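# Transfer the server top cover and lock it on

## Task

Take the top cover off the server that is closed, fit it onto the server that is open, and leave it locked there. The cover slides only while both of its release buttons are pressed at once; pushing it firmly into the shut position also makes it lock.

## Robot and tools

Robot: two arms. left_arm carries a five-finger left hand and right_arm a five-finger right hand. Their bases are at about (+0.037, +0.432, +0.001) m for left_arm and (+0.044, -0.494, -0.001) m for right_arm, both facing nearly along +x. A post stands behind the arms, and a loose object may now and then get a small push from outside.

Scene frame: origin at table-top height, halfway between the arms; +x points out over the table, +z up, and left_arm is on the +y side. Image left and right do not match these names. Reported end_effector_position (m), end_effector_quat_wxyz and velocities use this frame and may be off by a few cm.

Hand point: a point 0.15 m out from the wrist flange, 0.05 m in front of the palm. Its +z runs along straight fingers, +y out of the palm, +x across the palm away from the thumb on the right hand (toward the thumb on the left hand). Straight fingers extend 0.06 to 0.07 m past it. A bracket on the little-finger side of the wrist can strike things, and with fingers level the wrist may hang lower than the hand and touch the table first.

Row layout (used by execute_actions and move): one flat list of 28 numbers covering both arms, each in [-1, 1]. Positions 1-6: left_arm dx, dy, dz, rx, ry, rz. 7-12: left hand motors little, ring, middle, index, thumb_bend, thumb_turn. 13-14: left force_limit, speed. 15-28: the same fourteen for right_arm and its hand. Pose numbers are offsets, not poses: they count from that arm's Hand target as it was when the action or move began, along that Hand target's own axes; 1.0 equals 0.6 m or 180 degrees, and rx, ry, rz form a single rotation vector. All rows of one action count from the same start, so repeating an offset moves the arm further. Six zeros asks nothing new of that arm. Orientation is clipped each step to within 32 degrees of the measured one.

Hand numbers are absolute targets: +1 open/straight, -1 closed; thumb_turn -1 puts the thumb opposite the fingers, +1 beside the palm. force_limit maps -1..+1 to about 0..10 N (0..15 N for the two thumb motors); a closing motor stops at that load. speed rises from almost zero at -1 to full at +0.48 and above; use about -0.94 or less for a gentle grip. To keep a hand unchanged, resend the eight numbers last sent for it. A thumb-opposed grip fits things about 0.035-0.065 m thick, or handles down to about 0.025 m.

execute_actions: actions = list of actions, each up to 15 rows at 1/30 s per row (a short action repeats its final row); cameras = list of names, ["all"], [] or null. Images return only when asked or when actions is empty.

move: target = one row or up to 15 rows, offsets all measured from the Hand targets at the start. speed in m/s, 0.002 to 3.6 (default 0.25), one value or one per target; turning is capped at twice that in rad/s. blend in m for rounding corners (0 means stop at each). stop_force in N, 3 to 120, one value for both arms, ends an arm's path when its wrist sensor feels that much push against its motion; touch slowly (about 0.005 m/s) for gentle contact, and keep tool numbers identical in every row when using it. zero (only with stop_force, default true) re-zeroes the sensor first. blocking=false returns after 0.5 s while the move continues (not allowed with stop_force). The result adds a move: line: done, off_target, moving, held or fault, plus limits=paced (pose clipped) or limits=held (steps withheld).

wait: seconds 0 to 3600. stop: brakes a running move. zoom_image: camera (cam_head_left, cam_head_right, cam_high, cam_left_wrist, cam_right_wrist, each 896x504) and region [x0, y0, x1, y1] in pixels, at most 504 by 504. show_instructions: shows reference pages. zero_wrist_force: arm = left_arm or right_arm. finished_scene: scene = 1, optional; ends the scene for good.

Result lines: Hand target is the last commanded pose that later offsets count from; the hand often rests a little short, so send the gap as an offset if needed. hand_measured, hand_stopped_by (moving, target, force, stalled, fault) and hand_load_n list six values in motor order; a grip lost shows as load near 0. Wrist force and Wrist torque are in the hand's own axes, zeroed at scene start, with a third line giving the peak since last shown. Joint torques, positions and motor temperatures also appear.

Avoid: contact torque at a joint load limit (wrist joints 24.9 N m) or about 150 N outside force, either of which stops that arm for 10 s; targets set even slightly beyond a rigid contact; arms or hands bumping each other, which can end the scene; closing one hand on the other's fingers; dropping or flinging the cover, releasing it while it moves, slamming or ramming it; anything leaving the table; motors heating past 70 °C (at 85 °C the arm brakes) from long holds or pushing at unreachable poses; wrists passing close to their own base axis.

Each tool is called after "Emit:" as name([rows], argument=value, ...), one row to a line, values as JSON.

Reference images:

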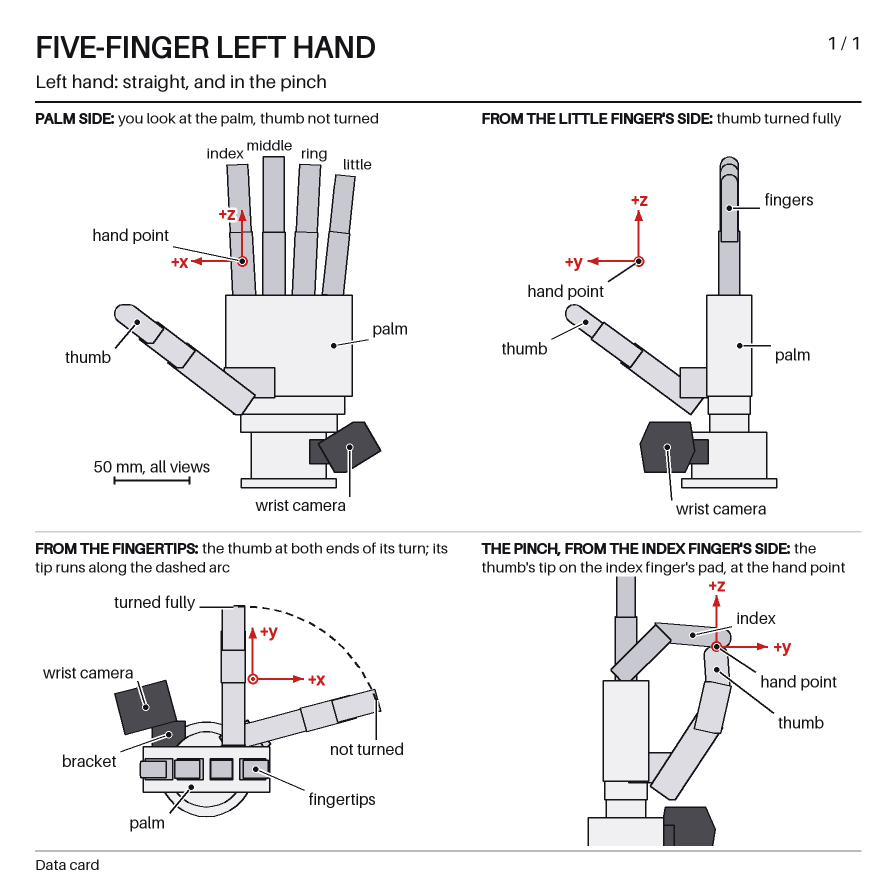

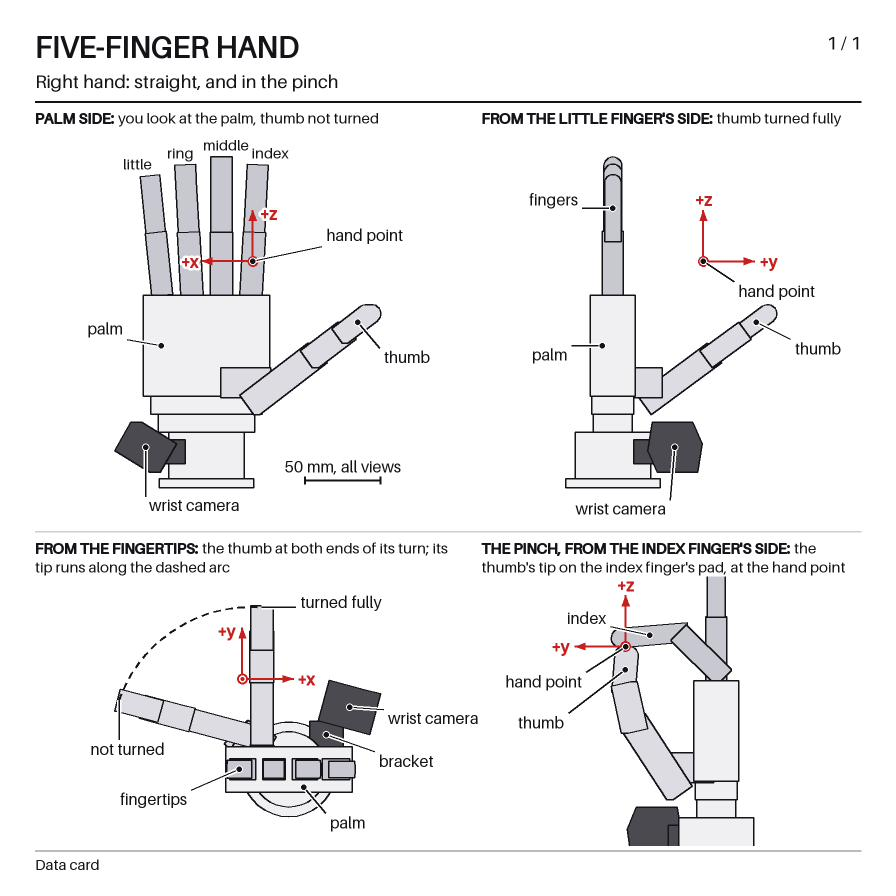

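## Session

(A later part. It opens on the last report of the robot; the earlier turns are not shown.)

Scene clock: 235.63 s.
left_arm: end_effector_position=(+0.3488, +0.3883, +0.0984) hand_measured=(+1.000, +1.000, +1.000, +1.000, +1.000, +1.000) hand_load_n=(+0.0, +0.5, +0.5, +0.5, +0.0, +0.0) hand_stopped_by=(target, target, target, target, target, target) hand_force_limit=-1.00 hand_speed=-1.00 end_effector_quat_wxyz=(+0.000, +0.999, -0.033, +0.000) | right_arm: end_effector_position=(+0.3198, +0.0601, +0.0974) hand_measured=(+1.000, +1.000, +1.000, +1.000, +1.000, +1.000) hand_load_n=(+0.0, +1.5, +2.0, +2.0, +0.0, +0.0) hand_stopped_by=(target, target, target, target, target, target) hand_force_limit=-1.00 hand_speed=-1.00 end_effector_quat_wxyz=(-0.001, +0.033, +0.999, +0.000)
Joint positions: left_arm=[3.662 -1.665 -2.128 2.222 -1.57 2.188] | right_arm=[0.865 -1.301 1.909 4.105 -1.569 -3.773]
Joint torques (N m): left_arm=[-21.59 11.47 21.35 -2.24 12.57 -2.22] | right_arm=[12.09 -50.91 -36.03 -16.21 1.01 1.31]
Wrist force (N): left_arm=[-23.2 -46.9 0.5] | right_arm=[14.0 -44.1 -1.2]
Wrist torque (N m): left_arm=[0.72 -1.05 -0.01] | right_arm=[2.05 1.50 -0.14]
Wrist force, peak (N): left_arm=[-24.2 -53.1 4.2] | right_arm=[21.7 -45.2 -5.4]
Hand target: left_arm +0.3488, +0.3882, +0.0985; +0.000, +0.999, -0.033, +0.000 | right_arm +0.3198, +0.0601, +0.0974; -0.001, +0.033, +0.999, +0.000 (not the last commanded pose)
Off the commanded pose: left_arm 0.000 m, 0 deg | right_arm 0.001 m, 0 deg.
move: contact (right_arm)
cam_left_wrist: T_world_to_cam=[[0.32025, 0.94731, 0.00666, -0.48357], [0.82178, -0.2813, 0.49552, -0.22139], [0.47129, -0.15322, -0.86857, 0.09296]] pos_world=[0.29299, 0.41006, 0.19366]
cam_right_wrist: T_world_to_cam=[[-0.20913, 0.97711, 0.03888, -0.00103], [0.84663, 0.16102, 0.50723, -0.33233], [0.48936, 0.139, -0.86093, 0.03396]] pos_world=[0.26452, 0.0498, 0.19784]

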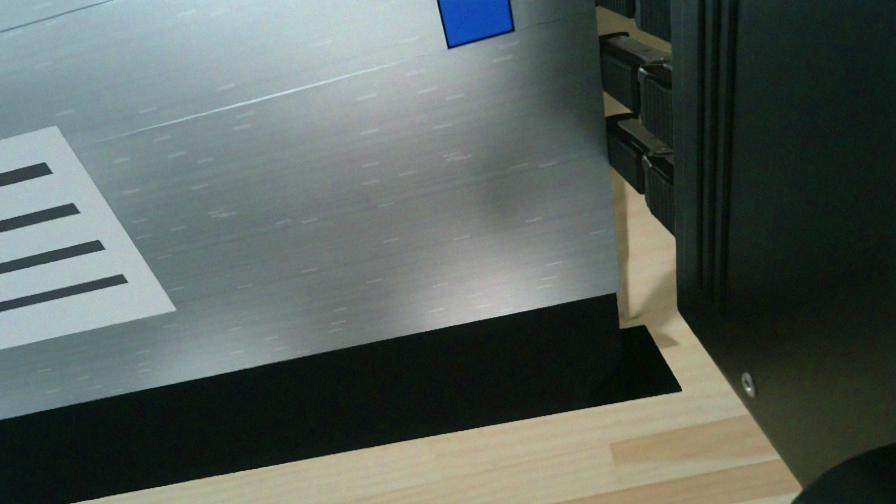

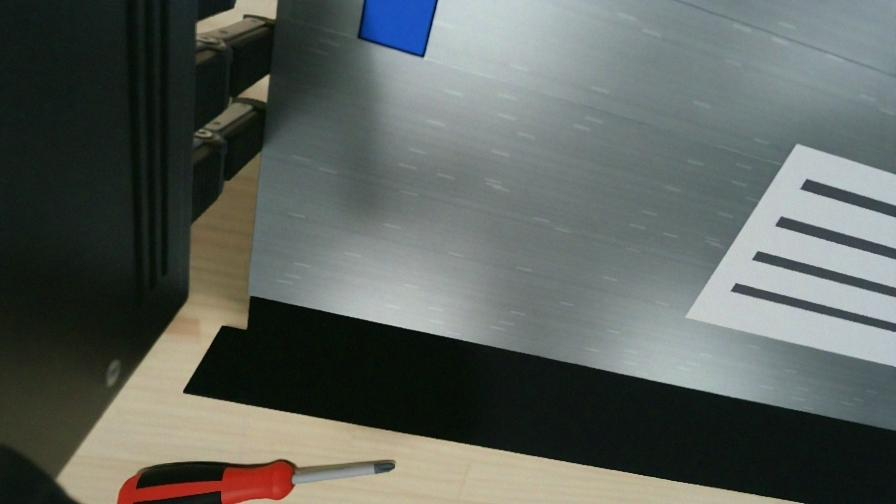

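Emit:
move(target=[0.0035,0,0,0,0,0,1,1,1,1,1,1,-1,-1,-0.0055,0,0,0,0,0,1,1,1,1,1,1,-1,-1], speed=0.006, stop_force=30, cameras=["cam_high","cam_left_wrist","cam_right_wrist"])

Scene clock: 237.63 s.
left_arm: end_effector_position=(+0.3509, +0.3882, +0.0984) hand_measured=(+1.000, +1.000, +1.000, +1.000, +1.000, +1.000) hand_load_n=(+0.0, +0.5, +0.5, +0.5, +0.0, +0.0) hand_stopped_by=(target, target, target, target, target, target) hand_force_limit=-1.00 hand_speed=-1.00 end_effector_quat_wxyz=(+0.000, +0.999, -0.033, +0.000) | right_arm: end_effector_position=(+0.3231, +0.0599, +0.0974) hand_measured=(+1.000, +1.000, +1.000, +1.000, +1.000, +1.000) hand_load_n=(+0.0, +1.5, +2.0, +2.0, -0.5, +0.0) hand_stopped_by=(target, target, target, target, target, target) hand_force_limit=-1.00 hand_speed=-1.00 end_effector_quat_wxyz=(-0.001, +0.033, +0.999, +0.000)
Joint positions: left_arm=[3.657 -1.67 -2.122 2.221 -1.57 2.183] | right_arm=[0.86 -1.299 1.906 4.106 -1.569 -3.778]
Joint torques (N m): left_arm=[-20.59 11.81 20.44 -5.21 12.62 -2.29] | right_arm=[-12.54 -30.96 -62.37 -15.36 1.63 -2.03]
Wrist force (N): left_arm=[-23.4 -47.3 0.5] | right_arm=[22.0 -45.1 -1.8]
Wrist torque (N m): left_arm=[0.66 -1.02 -0.01] | right_arm=[2.00 1.71 0.32]
Wrist force, peak (N): left_arm=[-26.6 -47.6 -0.6] | right_arm=[22.0 -45.4 -1.9]
Hand target: left_arm +0.3509, +0.3881, +0.0985; +0.000, +0.999, -0.033, +0.000 | right_arm +0.3231, +0.0599, +0.0974; -0.001, +0.033, +0.999, +0.000
Off the commanded pose: left_arm 0.000 m, 0 deg | right_arm 0.000 m, 0 deg.
move: done
cam_left_wrist: T_world_to_cam=[[0.32025, 0.94731, 0.00666, -0.48406], [0.82178, -0.2813, 0.49552, -0.22317], [0.47129, -0.15322, -0.86857, 0.09193]] pos_world=[0.29509, 0.40986, 0.19366]
cam_right_wrist: T_world_to_cam=[[-0.20922, 0.9771, 0.03883, -0.00002], [0.84661, 0.16112, 0.50723, -0.33507], [0.48936, 0.139, -0.86093, 0.03239]] pos_world=[0.26782, 0.0495, 0.19784]

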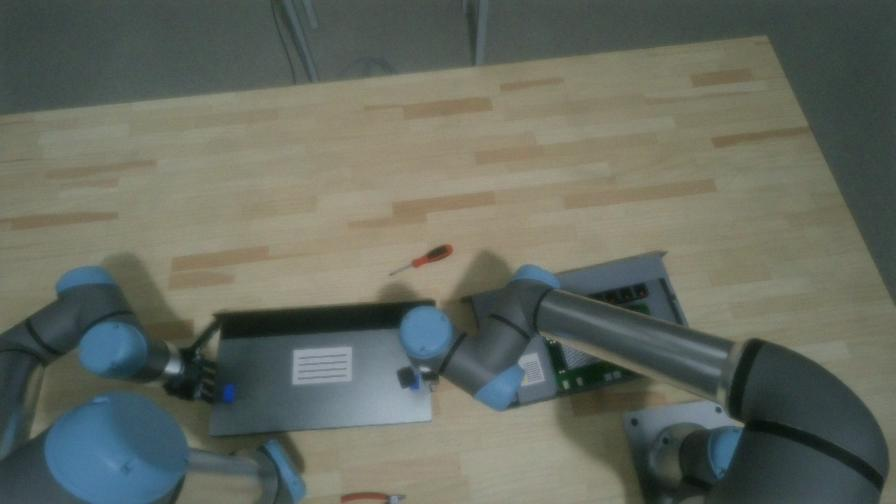

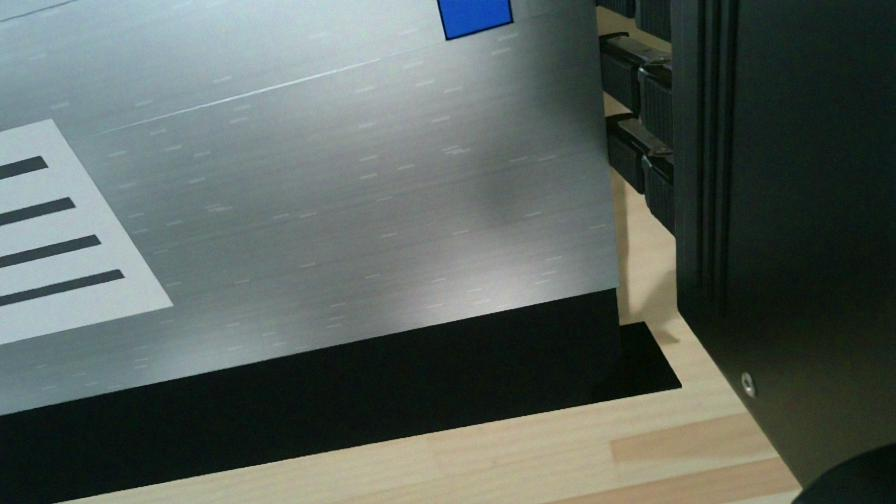

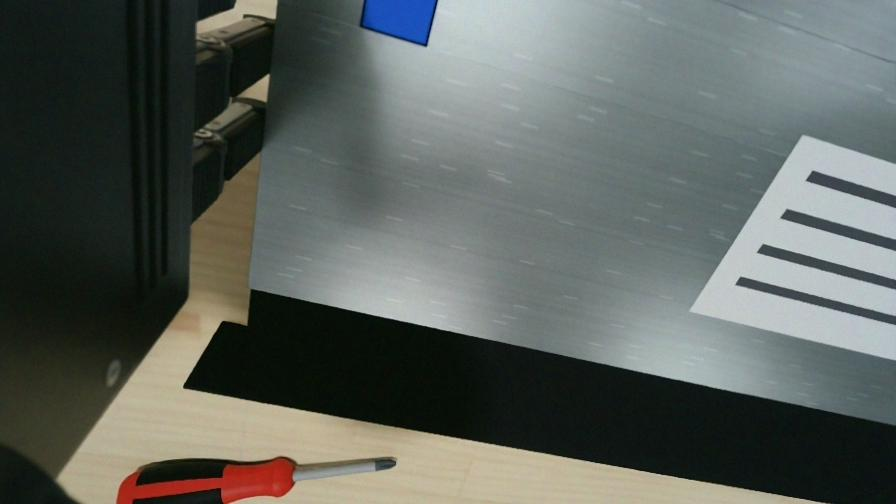

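Emit:
zoom_image(camera="cam_left_wrist", region=[400, 180, 720, 420])

Emit:
zoom_image(camera="cam_right_wrist", region=[160, 180, 480, 420])

Emit:
zoom_image(camera="cam_left_wrist", region=[360, 0, 680, 120])

Emit:
zoom_image(camera="cam_high", region=[190, 280, 470, 450])

Scaled by 1.575.

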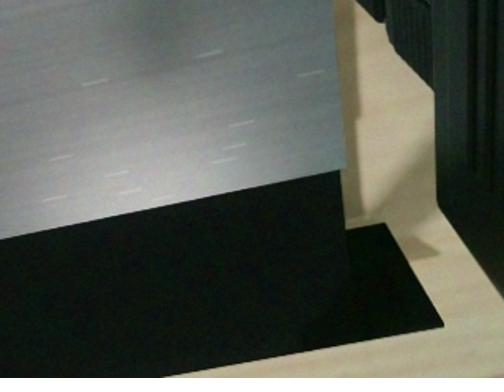

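Scaled by 1.575.

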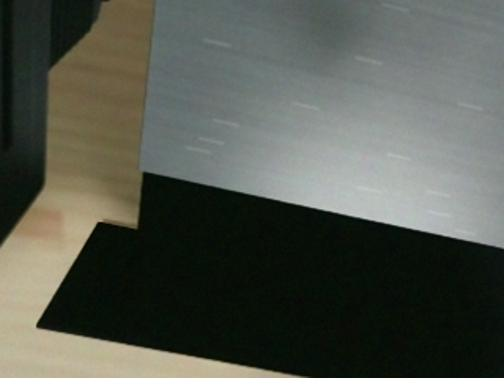

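Scaled by 1.575.

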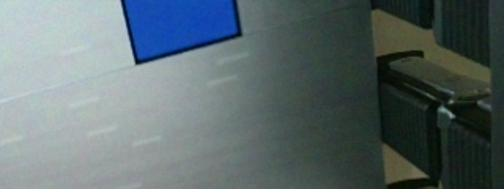

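Scaled by 1.800.

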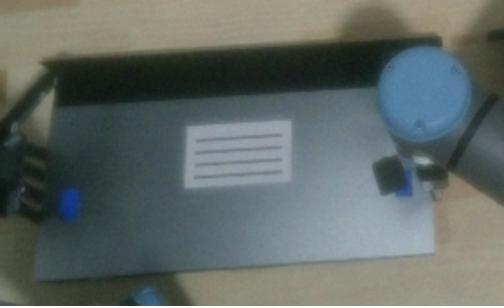

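Emit:
move(target=[-0.0085,0,0,0,0,0,1,1,1,1,1,1,-1,-1,0.0085,0,0,0,0,0,1,1,1,1,1,1,-1,-1], speed=0.006, stop_force=36, cameras=["cam_high","cam_left_wrist","cam_right_wrist"])

Scene clock: 240.00 s.
left_arm: end_effector_position=(+0.3495, +0.3882, +0.0985) hand_measured=(+1.000, +1.000, +1.000, +1.000, +1.000, +1.000) hand_load_n=(+0.0, +0.5, +0.5, +0.5, +0.0, +0.0) hand_stopped_by=(target, target, target, target, target, target) hand_force_limit=-1.00 hand_speed=-1.00 end_effector_quat_wxyz=(+0.000, +0.999, -0.033, +0.001) | right_arm: end_effector_position=(+0.3215, +0.0600, +0.0974) hand_measured=(+1.000, +1.000, +1.000, +1.000, +1.000, +1.000) hand_load_n=(+0.0, +1.5, +2.0, +2.0, +0.0, +0.0) hand_stopped_by=(target, target, target, target, target, target) hand_force_limit=-1.00 hand_speed=-1.00 end_effector_quat_wxyz=(-0.001, +0.033, +0.999, +0.000)
Joint positions: left_arm=[3.66 -1.666 -2.127 2.222 -1.569 2.187] | right_arm=[0.863 -1.3 1.907 4.105 -1.569 -3.775]
Joint torques (N m): left_arm=[-19.58 8.5 7.81 -13.38 5.6 -2.2] | right_arm=[5.92 -33.95 -51.75 -10.38 10.61 -2.05]
Wrist force (N): left_arm=[13.4 -47.6 -1.8] | right_arm=[-12.4 -40.4 8.5]
Wrist torque (N m): left_arm=[0.71 0.21 1.91] | right_arm=[1.20 0.00 -1.61]
Wrist force, peak (N): left_arm=[-23.6 -47.6 0.4] | right_arm=[21.9 -45.4 -1.8]
Hand target: left_arm +0.3495, +0.3882, +0.0985; +0.000, +0.999, -0.033, +0.001 (not the last commanded pose) | right_arm +0.3215, +0.0600, +0.0974; -0.001, +0.033, +0.999, +0.000 (not the last commanded pose)
Off the commanded pose: left_arm 0.004 m, 0 deg | right_arm 0.004 m, 0 deg.
move: contact (left_arm, right_arm)
cam_left_wrist: T_world_to_cam=[[0.32031, 0.94729, 0.00655, -0.48369], [0.82148, -0.2812, 0.49608, -0.22205], [0.47178, -0.15352, -0.86825, 0.09252]] pos_world=[0.29369, 0.40996, 0.19366]
cam_right_wrist: T_world_to_cam=[[-0.209, 0.97715, 0.03878, -0.0005], [0.84648, 0.16091, 0.50752, -0.33374], [0.48968, 0.1389, -0.86077, 0.03304]] pos_world=[0.26622, 0.0496, 0.19784]

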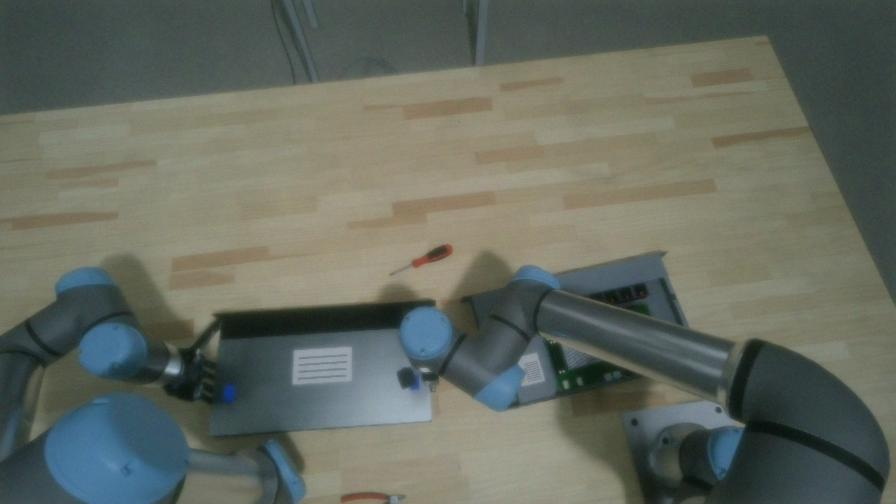

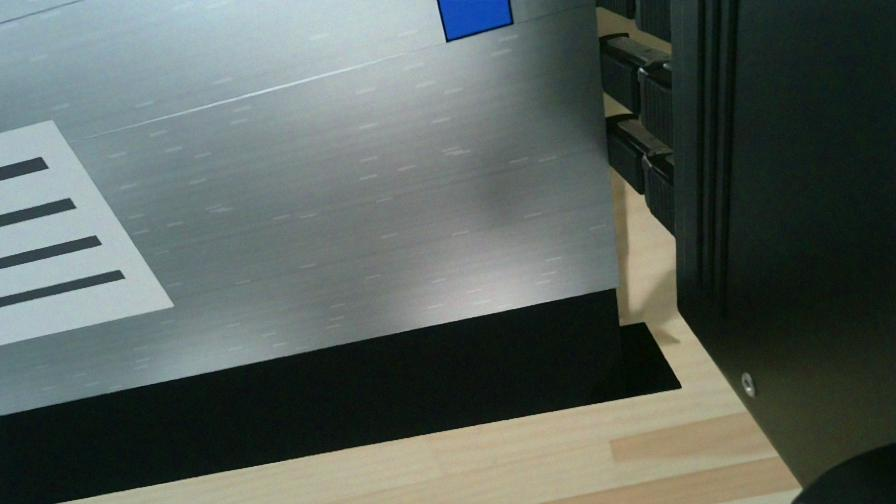

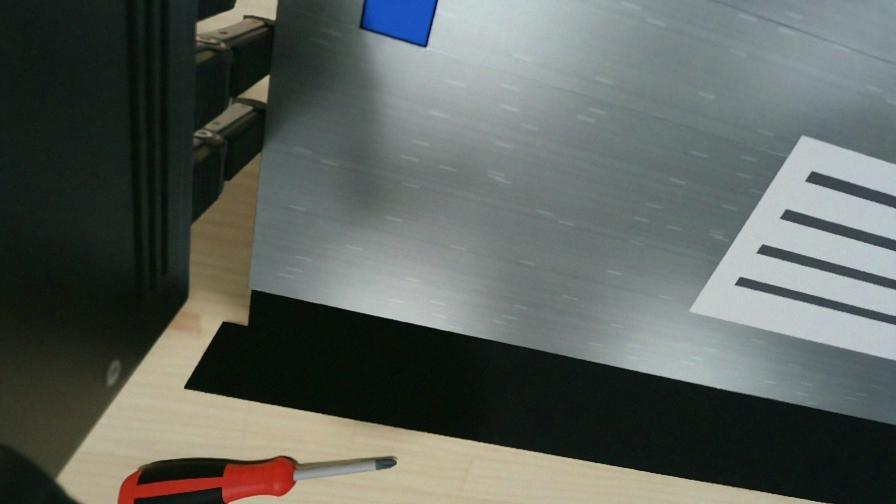

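Emit:
zoom_image(camera="cam_left_wrist", region=[400, 180, 720, 420])

Emit:
zoom_image(camera="cam_right_wrist", region=[160, 180, 480, 420])

Emit:
zoom_image(camera="cam_left_wrist", region=[360, 0, 680, 120])

Scaled by 1.575.

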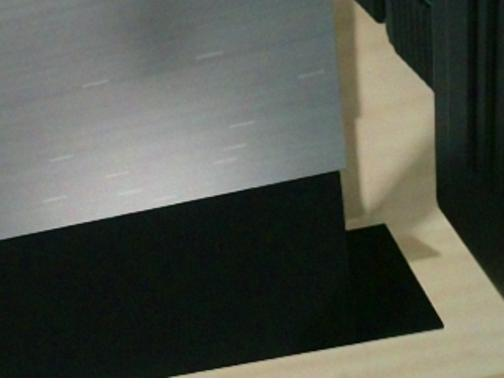

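Scaled by 1.575.

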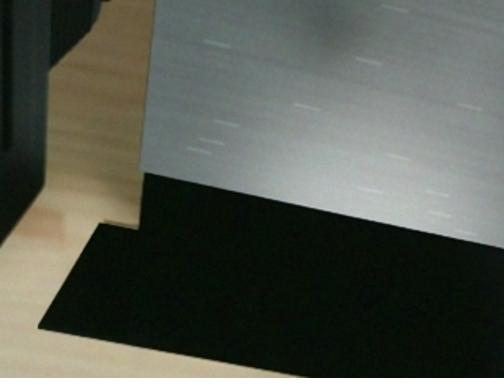

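Scaled by 1.575.

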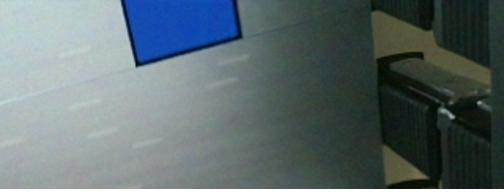

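Emit:
move([
  [0.001,0,0,0,0,0,1,1,1,1,1,1,-1,-1,-0.001,0,0,0,0,0,1,1,1,1,1,1,-1,-1],
  [0.001,-0.008,0,0,0,0,1,1,1,1,1,1,-1,-1,-0.001,-0.008,0,0,0,0,1,1,1,1,1,1,-1,-1],
  [0.001,-0.05,0,0,0,0,1,1,1,1,1,1,-1,-1,-0.001,-0.05,0,0,0,0,1,1,1,1,1,1,-1,-1],
], speed=[0.006,0.006,0.03], cameras=["cam_high","cam_left_wrist","cam_right_wrist"])

Scene clock: 243.00 s.
left_arm: end_effector_position=(+0.3520, +0.4180, +0.0985) hand_measured=(+1.000, +1.000, +1.000, +1.000, +1.000, +1.000) hand_load_n=(+0.0, +0.0, +0.0, +0.0, +0.0, +0.0) hand_stopped_by=(target, target, target, target, target, target) hand_force_limit=-1.00 hand_speed=-1.00 end_effector_quat_wxyz=(+0.000, +0.999, -0.033, +0.001) | right_arm: end_effector_position=(+0.3202, +0.0301, +0.0974) hand_measured=(+1.000, +1.000, +1.000, +1.000, +1.000, +1.000) hand_load_n=(+0.0, +0.0, +0.0, +0.0, +0.0, +0.0) hand_stopped_by=(target, target, target, target, target, target) hand_force_limit=-1.00 hand_speed=-1.00 end_effector_quat_wxyz=(-0.001, +0.033, +0.999, +0.000)
Joint positions: left_arm=[3.751 -1.681 -2.11 2.22 -1.569 2.278] | right_arm=[0.827 -1.358 1.984 4.087 -1.569 -3.811]
Joint torques (N m): left_arm=[13.27 13.94 23.85 -4.1 2.34 2.66] | right_arm=[-9.27 -41.57 -9.42 -3.66 -0.58 -1.66]
Wrist force (N): left_arm=[0.2 0.6 -0.4] | right_arm=[-3.6 2.3 -1.7]
Wrist torque (N m): left_arm=[-0.06 0.05 0.03] | right_arm=[0.52 0.64 -0.12]
Wrist force, peak (N): left_arm=[13.3 -47.5 -2.2] | right_arm=[-6.2 -42.9 3.7]
Hand target: left_arm +0.3521, +0.4181, +0.0985; +0.000, +0.999, -0.033, +0.001 | right_arm +0.3202, +0.0300, +0.0974; -0.001, +0.033, +0.999, +0.000
Off the commanded pose: left_arm 0.000 m, 0 deg | right_arm 0.000 m, 0 deg.
move: done
cam_left_wrist: T_world_to_cam=[[0.32039, 0.94726, 0.0066, -0.51274], [0.82147, -0.2813, 0.49604, -0.21567], [0.47174, -0.1535, -0.86828, 0.09593]] pos_world=[0.29619, 0.43976, 0.19366]
cam_right_wrist: T_world_to_cam=[[-0.209, 0.97715, 0.03878, 0.02833], [0.84648, 0.16091, 0.50752, -0.32776], [0.48968, 0.1389, -0.86077, 0.03787]] pos_world=[0.26482, 0.0198, 0.19784]

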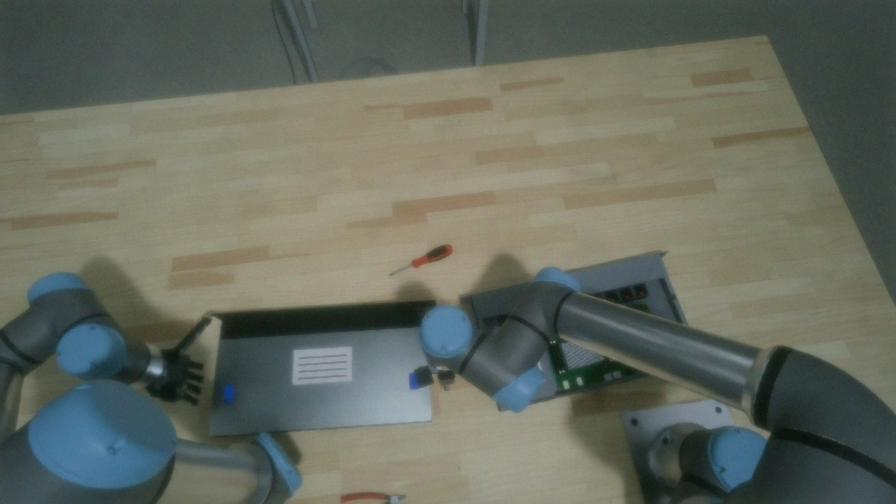

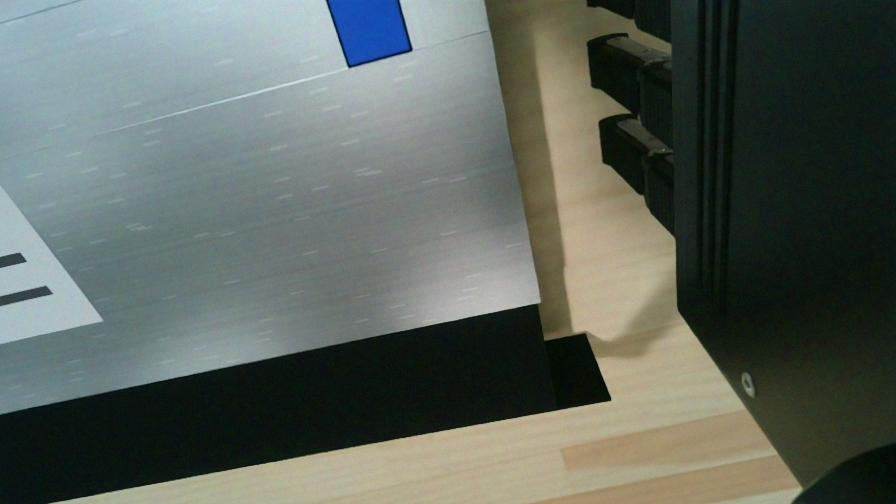

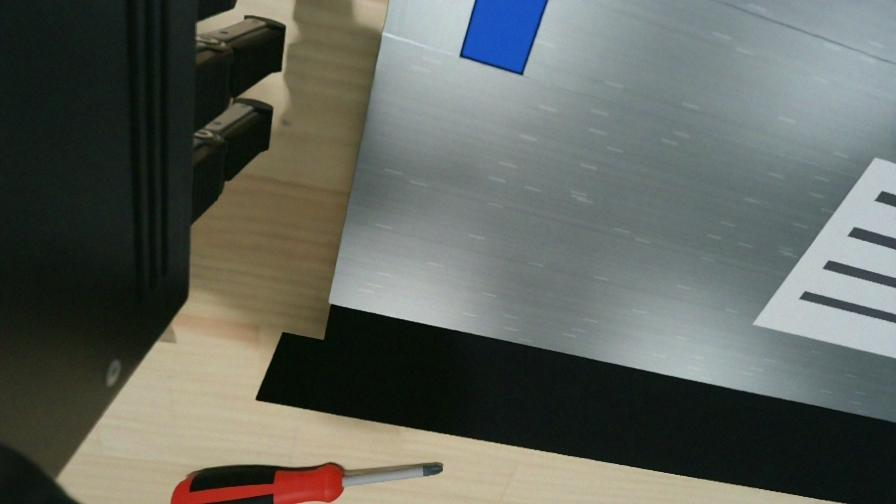

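Emit:
zoom_image(camera="cam_left_wrist", region=[440, 250, 640, 420])

Emit:
zoom_image(camera="cam_right_wrist", region=[240, 260, 440, 420])

Emit:
zoom_image(camera="cam_left_wrist", region=[300, 0, 500, 100])

Emit:
zoom_image(camera="cam_right_wrist", region=[360, 0, 560, 100])

Scaled by 2.520.

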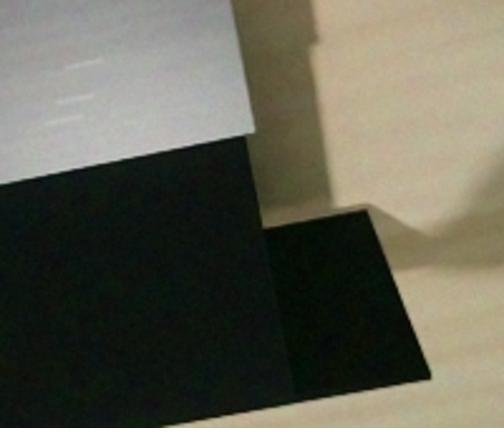

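Scaled by 2.520.

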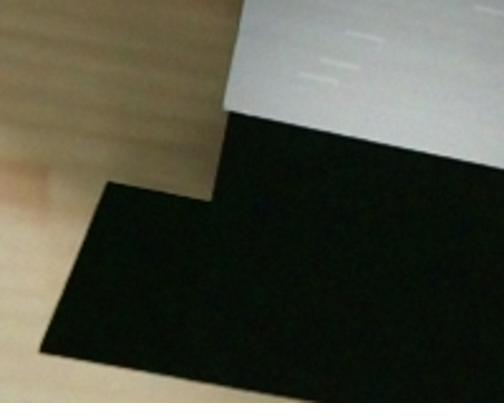

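Scaled by 2.520.

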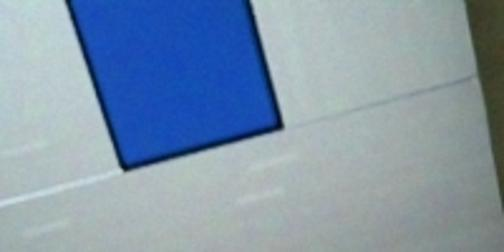

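Scaled by 2.520.

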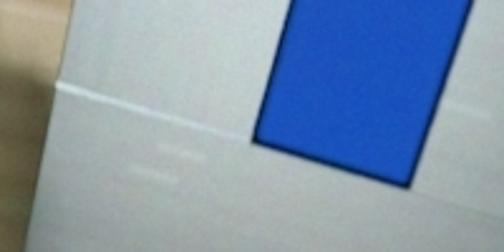

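Emit:
move([
  [0,0,-0.12,0,0,0,1,1,1,1,1,1,-1,-1,0,0,-0.12,0,0,0,1,1,1,1,1,1,-1,-1],
  [-0.06,0.02,-0.22,0,0,0,1,1,1,1,1,1,-1,-1,0.08,0.0,-0.22,0,0,0,1,1,1,1,1,1,-1,-1],
], speed=0.12, blend=0.02, cameras=["all"])

Scene clock: 245.27 s.
left_arm: end_effector_position=(+0.3152, +0.4086, +0.2303) hand_measured=(+1.000, +1.000, +1.000, +1.000, +1.000, +1.000) hand_load_n=(+0.0, +0.0, +0.0, +0.0, +0.0, +0.0) hand_stopped_by=(target, target, target, target, target, target) hand_force_limit=-1.00 hand_speed=-1.00 end_effector_quat_wxyz=(+0.000, +0.999, -0.033, +0.001) | right_arm: end_effector_position=(+0.2726, +0.0331, +0.2293) hand_measured=(+1.000, +1.000, +1.000, +1.000, +1.000, +1.000) hand_load_n=(+0.0, +0.0, +0.0, +0.0, +0.0, +0.0) hand_stopped_by=(target, target, target, target, target, target) hand_force_limit=-1.00 hand_speed=-1.00 end_effector_quat_wxyz=(-0.001, +0.033, +0.999, +0.000)
Joint positions: left_arm=[3.817 -1.423 -1.985 1.837 -1.569 2.343] | right_arm=[0.904 -1.542 1.819 4.436 -1.569 -3.734]
Joint torques (N m): left_arm=[14.56 17.6 27.57 -4.22 2.2 2.67] | right_arm=[10.77 -35.71 -35.3 -1.07 -2.24 1.5]
Wrist force (N): left_arm=[0.3 0.6 -0.4] | right_arm=[-3.5 2.2 -1.7]
Wrist torque (N m): left_arm=[-0.06 0.03 0.04] | right_arm=[0.52 0.63 -0.24]
Wrist force, peak (N): left_arm=[0.4 0.9 -0.8] | right_arm=[-3.8 2.2 -2.2]
Hand target: left_arm +0.3152, +0.4086, +0.2304; +0.000, +0.999, -0.033, +0.001 | right_arm +0.2725, +0.0331, +0.2295; -0.001, +0.033, +0.999, +0.000
Off the commanded pose: left_arm 0.000 m, 0 deg | right_arm 0.000 m, 0 deg.
move: done
cam_left_wrist: T_world_to_cam=[[0.32031, 0.94729, 0.00655, -0.49293], [0.82148, -0.2812, 0.49608, -0.25366], [0.47178, -0.15352, -0.86825, 0.22631]] pos_world=[0.25949, 0.43036, 0.32556]
cam_right_wrist: T_world_to_cam=[[-0.20905, 0.97713, 0.03886, 0.01041], [0.84647, 0.16091, 0.50754, -0.35493], [0.48968, 0.139, -0.86075, 0.17439]] pos_world=[0.21722, 0.0227, 0.32984]

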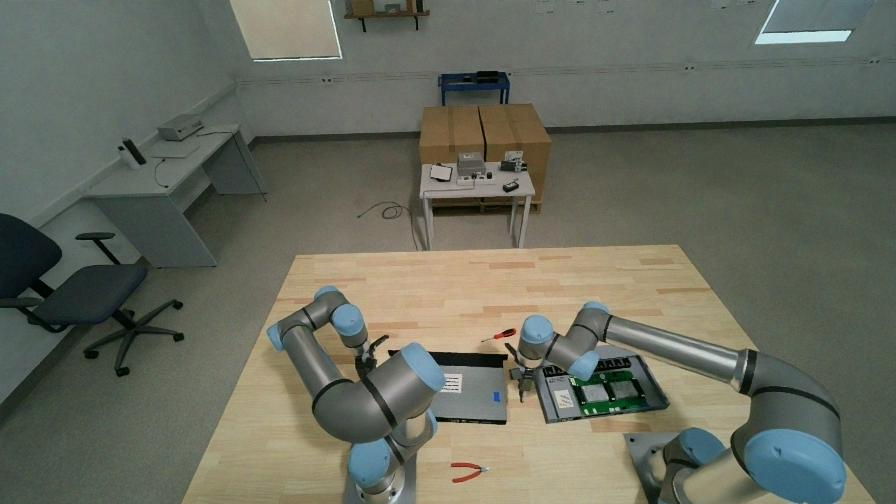

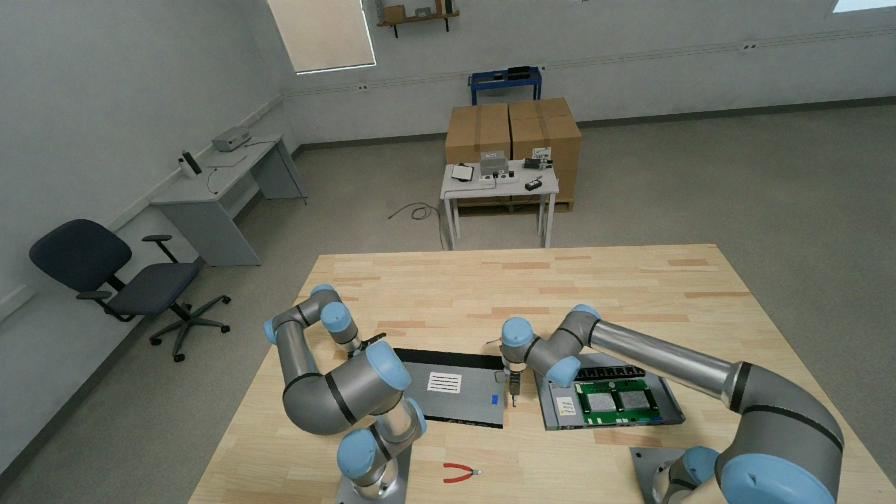

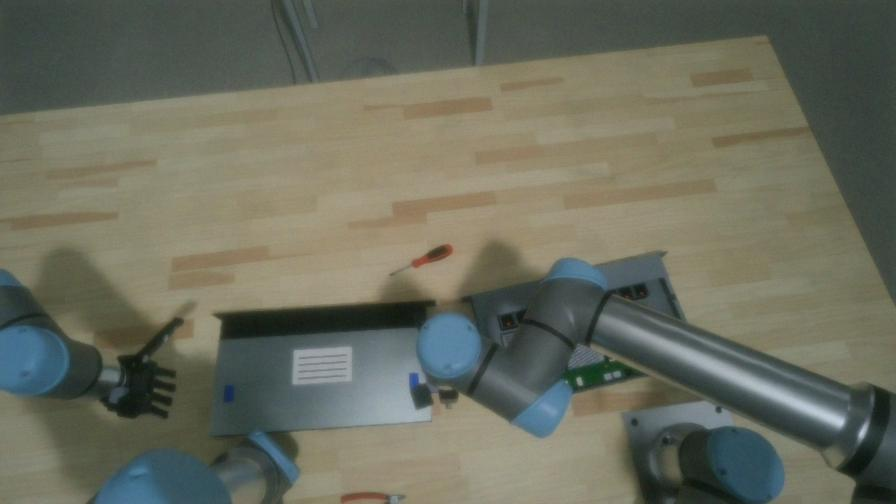

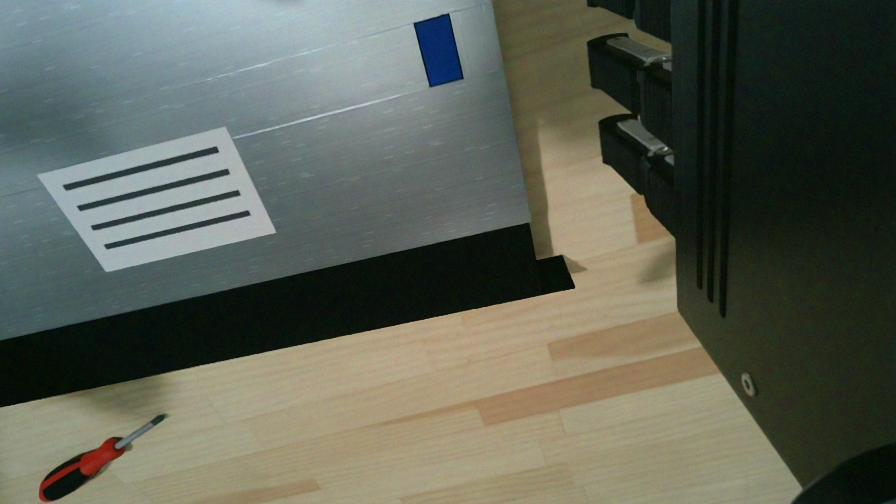

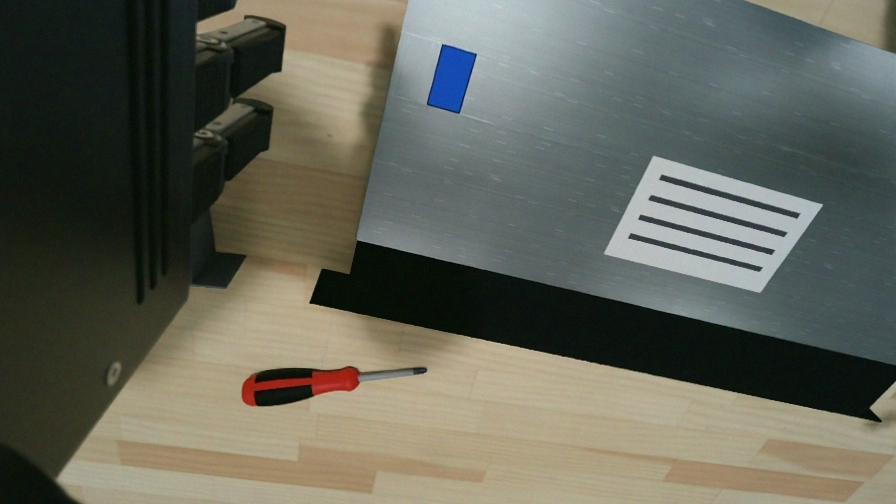

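Emit:
zoom_image(camera="cam_high", region=[195, 290, 455, 445])

Emit:
zoom_image(camera="cam_head_left", region=[380, 330, 540, 440])

Emit:
zoom_image(camera="cam_left_wrist", region=[380, 150, 600, 310])

Emit:
zoom_image(camera="cam_right_wrist", region=[290, 180, 510, 340])

Scaled by 1.938.

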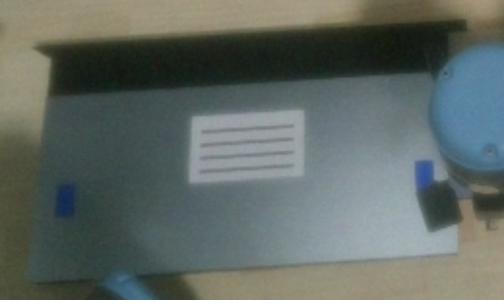

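Scaled by 3.150.

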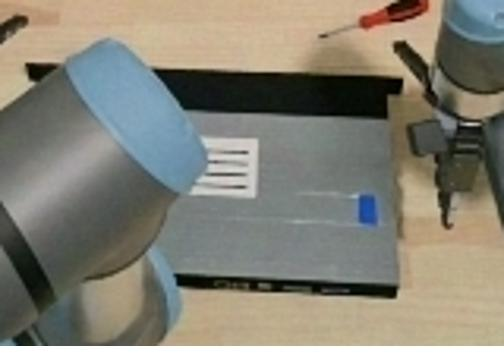

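Scaled by 2.291.

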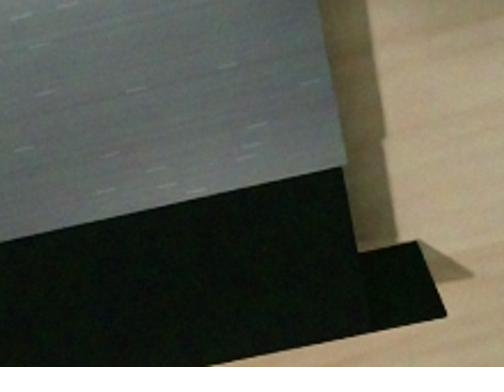

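Scaled by 2.291.

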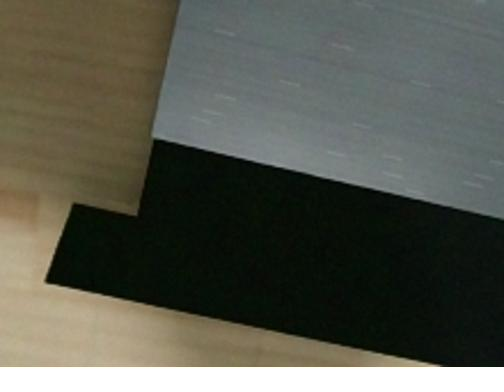

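Emit:
move([
  [0.06,-0.02,0.12,0,0,0,1,1,1,1,1,1,-1,-1,-0.08,0,0.12,0,0,0,1,1,1,1,1,1,-1,-1],
  [0.06,-0.02,0.22,0,0,0,1,1,1,1,1,1,-1,-1,-0.08,0,0.22,0,0,0,1,1,1,1,1,1,-1,-1],
  [0.06,0.02,0.22,0,0,0,1,1,1,1,1,1,-1,-1,-0.08,0.04,0.22,0,0,0,1,1,1,1,1,1,-1,-1],
  [0.06,0.0308,0.22,0,0,0,1,1,1,1,1,1,-1,-1,-0.08,0.0508,0.22,0,0,0,1,1,1,1,1,1,-1,-1],
], speed=[0.15,0.08,0.04,0.006], blend=[0.02,0.005,0.001,0])

Scene clock: 249.43 s.
left_arm: end_effector_position=(+0.3501, +0.3880, +0.0985) hand_measured=(+1.000, +1.000, +1.000, +1.000, +1.000, +1.000) hand_load_n=(+0.0, +0.5, +0.5, +0.5, +0.0, +0.0) hand_stopped_by=(target, target, target, target, target, target) hand_force_limit=-1.00 hand_speed=-1.00 end_effector_quat_wxyz=(+0.000, +0.999, -0.033, +0.001) | right_arm: end_effector_position=(+0.3222, +0.0602, +0.0974) hand_measured=(+1.000, +1.000, +1.000, +1.000, +1.000, +1.000) hand_load_n=(+0.0, +2.5, +2.5, +2.5, +0.0, +0.0) hand_stopped_by=(target, target, target, target, target, target) hand_force_limit=-1.00 hand_speed=-1.00 end_effector_quat_wxyz=(-0.001, +0.033, +0.999, +0.000)
Joint positions: left_arm=[3.658 -1.667 -2.125 2.222 -1.57 2.184] | right_arm=[0.862 -1.299 1.906 4.106 -1.569 -3.776]
Joint torques (N m): left_arm=[-22.03 19.06 -12.61 -9.1 12.39 -2.44] | right_arm=[21.67 -9.89 -46.41 -12.89 8.69 0.96]
Wrist force (N): left_arm=[-4.1 -53.6 -11.1] | right_arm=[4.4 -60.7 -37.7]
Wrist torque (N m): left_arm=[1.40 -0.22 1.17] | right_arm=[4.87 1.64 -1.14]
Wrist force, peak (N): left_arm=[-4.1 -53.6 -11.1] | right_arm=[4.4 -60.7 -37.7]
Hand target: left_arm +0.3500, +0.3877, +0.0985; +0.000, +0.999, -0.033, +0.001 | right_arm +0.3222, +0.0604, +0.0974; -0.001, +0.033, +0.999, +0.000
Off the commanded pose: left_arm 0.000 m, 0 deg | right_arm 0.000 m, 0 deg.
move: done

Emit:
move(target=[0.0,0,-0.0004,0,0,0,1,1,1,1,1,1,-1,-1,0.0,0,-0.0012,0,0,0,1,1,1,1,1,1,-1,-1], speed=0.006)

Emit:
move(target=[0.0022,0,0,0,0,0,1,1,1,1,1,1,-1,-1,-0.0022,0,0,0,0,0,1,1,1,1,1,1,-1,-1], speed=0.006, stop_force=40, cameras=["cam_left_wrist","cam_right_wrist"])

Scene clock: 250.13 s.
left_arm: end_effector_position=(+0.3500, +0.3877, +0.0986) hand_measured=(+1.000, +1.000, +1.000, +1.000, +1.000, +1.000) hand_load_n=(+0.0, +1.0, +1.0, +0.5, +0.0, +0.0) hand_stopped_by=(target, target, target, target, target, target) hand_force_limit=-1.00 hand_speed=-1.00 end_effector_quat_wxyz=(+0.000, +0.999, -0.033, +0.001) | right_arm: end_effector_position=(+0.3222, +0.0604, +0.0979) hand_measured=(+1.000, +1.000, +1.000, +1.000, +1.000, +1.000) hand_load_n=(+0.0, +2.0, +2.5, +2.0, +0.0, +0.0) hand_stopped_by=(target, target, target, target, target, target) hand_force_limit=-1.00 hand_speed=-1.00 end_effector_quat_wxyz=(-0.001, +0.033, +0.999, +0.000)
Joint positions: left_arm=[3.657 -1.667 -2.125 2.221 -1.57 2.184] | right_arm=[0.862 -1.299 1.905 4.108 -1.569 -3.776]
Joint torques (N m): left_arm=[-25.07 22.7 5.45 -14.62 12.79 -2.24] | right_arm=[23.07 -50.76 -58.46 -13.2 11.38 1.08]
Wrist force (N): left_arm=[1.3 -62.4 3.9] | right_arm=[-5.0 -54.3 -2.1]
Wrist torque (N m): left_arm=[0.91 0.09 1.67] | right_arm=[2.75 0.67 -1.51]
Wrist force, peak (N): left_arm=[1.3 -62.4 3.9] | right_arm=[4.4 -68.9 -41.2]
Hand target: left_arm +0.3500, +0.3877, +0.0987; +0.000, +0.999, -0.033, +0.001 | right_arm +0.3222, +0.0604, +0.0981; -0.001, +0.033, +0.999, +0.000
Off the commanded pose: left_arm 0.000 m, 0 deg | right_arm 0.000 m, 0 deg.
move: done

Scene clock: 251.63 s.
left_arm: end_effector_position=(+0.3512, +0.3879, +0.0986) hand_measured=(+1.000, +1.000, +1.000, +1.000, +1.000, +1.000) hand_load_n=(+0.0, +0.5, +0.5, +0.5, +0.0, +0.0) hand_stopped_by=(target, target, target, target, target, target) hand_force_limit=-1.00 hand_speed=-1.00 end_effector_quat_wxyz=(+0.000, +0.999, -0.033, +0.000) | right_arm: end_effector_position=(+0.3235, +0.0603, +0.0981) hand_measured=(+1.000, +1.000, +1.000, +1.000, +1.000, +1.000) hand_load_n=(+0.0, +2.0, +2.5, +2.5, +0.0, +0.0) hand_stopped_by=(target, target, target, target, target, target) hand_force_limit=-1.00 hand_speed=-1.00 end_effector_quat_wxyz=(-0.001, +0.033, +0.999, +0.000)
Joint positions: left_arm=[3.654 -1.67 -2.121 2.221 -1.571 2.181] | right_arm=[0.86 -1.299 1.903 4.108 -1.569 -3.778]
Joint torques (N m): left_arm=[-23.16 12.21 19.77 -5.58 12.48 -2.28] | right_arm=[-8.63 -26.57 -64.15 -17.27 2.93 -2.06]
Wrist force (N): left_arm=[-21.1 -55.2 5.5] | right_arm=[20.0 -59.0 -9.4]
Wrist torque (N m): left_arm=[0.82 -0.24 0.26] | right_arm=[3.27 1.58 -0.09]
Wrist force, peak (N): left_arm=[-10.1 -64.3 3.4] | right_arm=[19.6 -59.6 -9.2]
Hand target: left_arm +0.3514, +0.3876, +0.0987; +0.000, +0.999, -0.033, +0.001 | right_arm +0.3235, +0.0603, +0.0981; -0.001, +0.033, +0.999, +0.000
Off the commanded pose: left_arm 0.000 m, 0 deg | right_arm 0.000 m, 0 deg.
move: done
cam_left_wrist: T_world_to_cam=[[0.32032, 0.94728, 0.00743, -0.48406], [0.82184, -0.28179, 0.49514, -0.22348], [0.47113, -0.1525, -0.86878, 0.09176]] pos_world=[0.29549, 0.40956, 0.19396]
cam_right_wrist: T_world_to_cam=[[-0.20901, 0.97714, 0.0388, -0.00052], [0.84655, 0.16093, 0.50741, -0.33582], [0.48956, 0.1389, -0.86083, 0.03279]] pos_world=[0.26812, 0.05, 0.19864]

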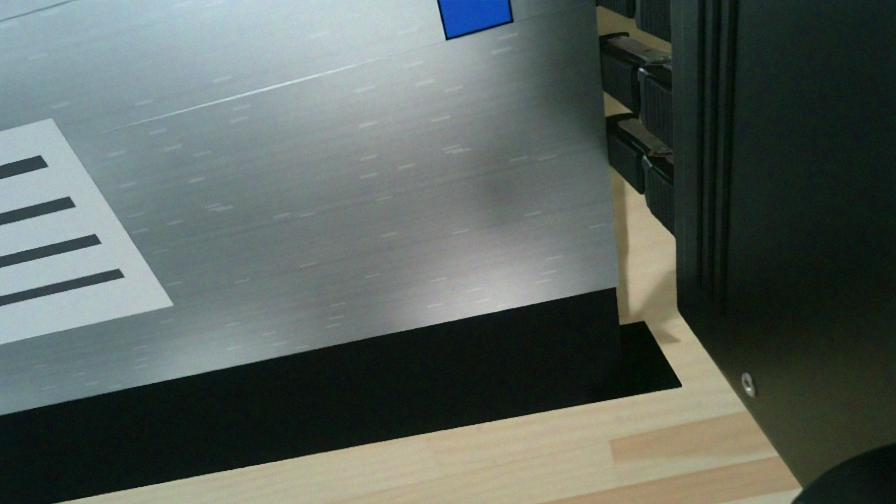

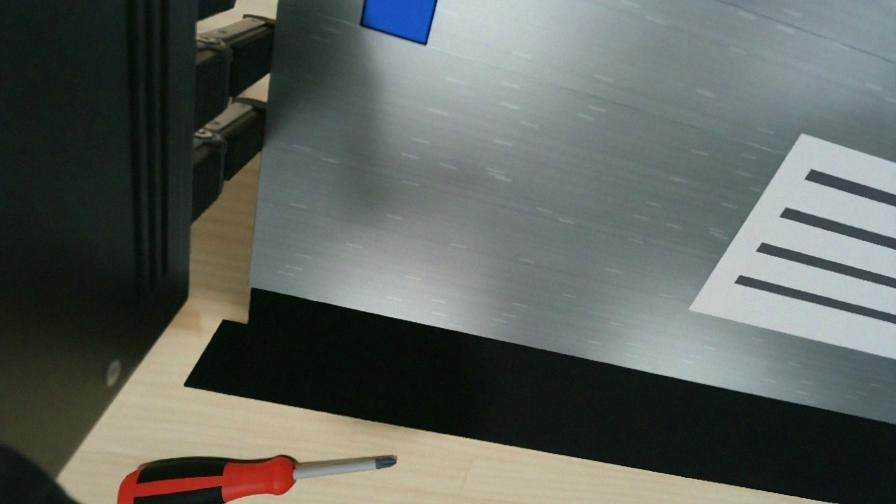

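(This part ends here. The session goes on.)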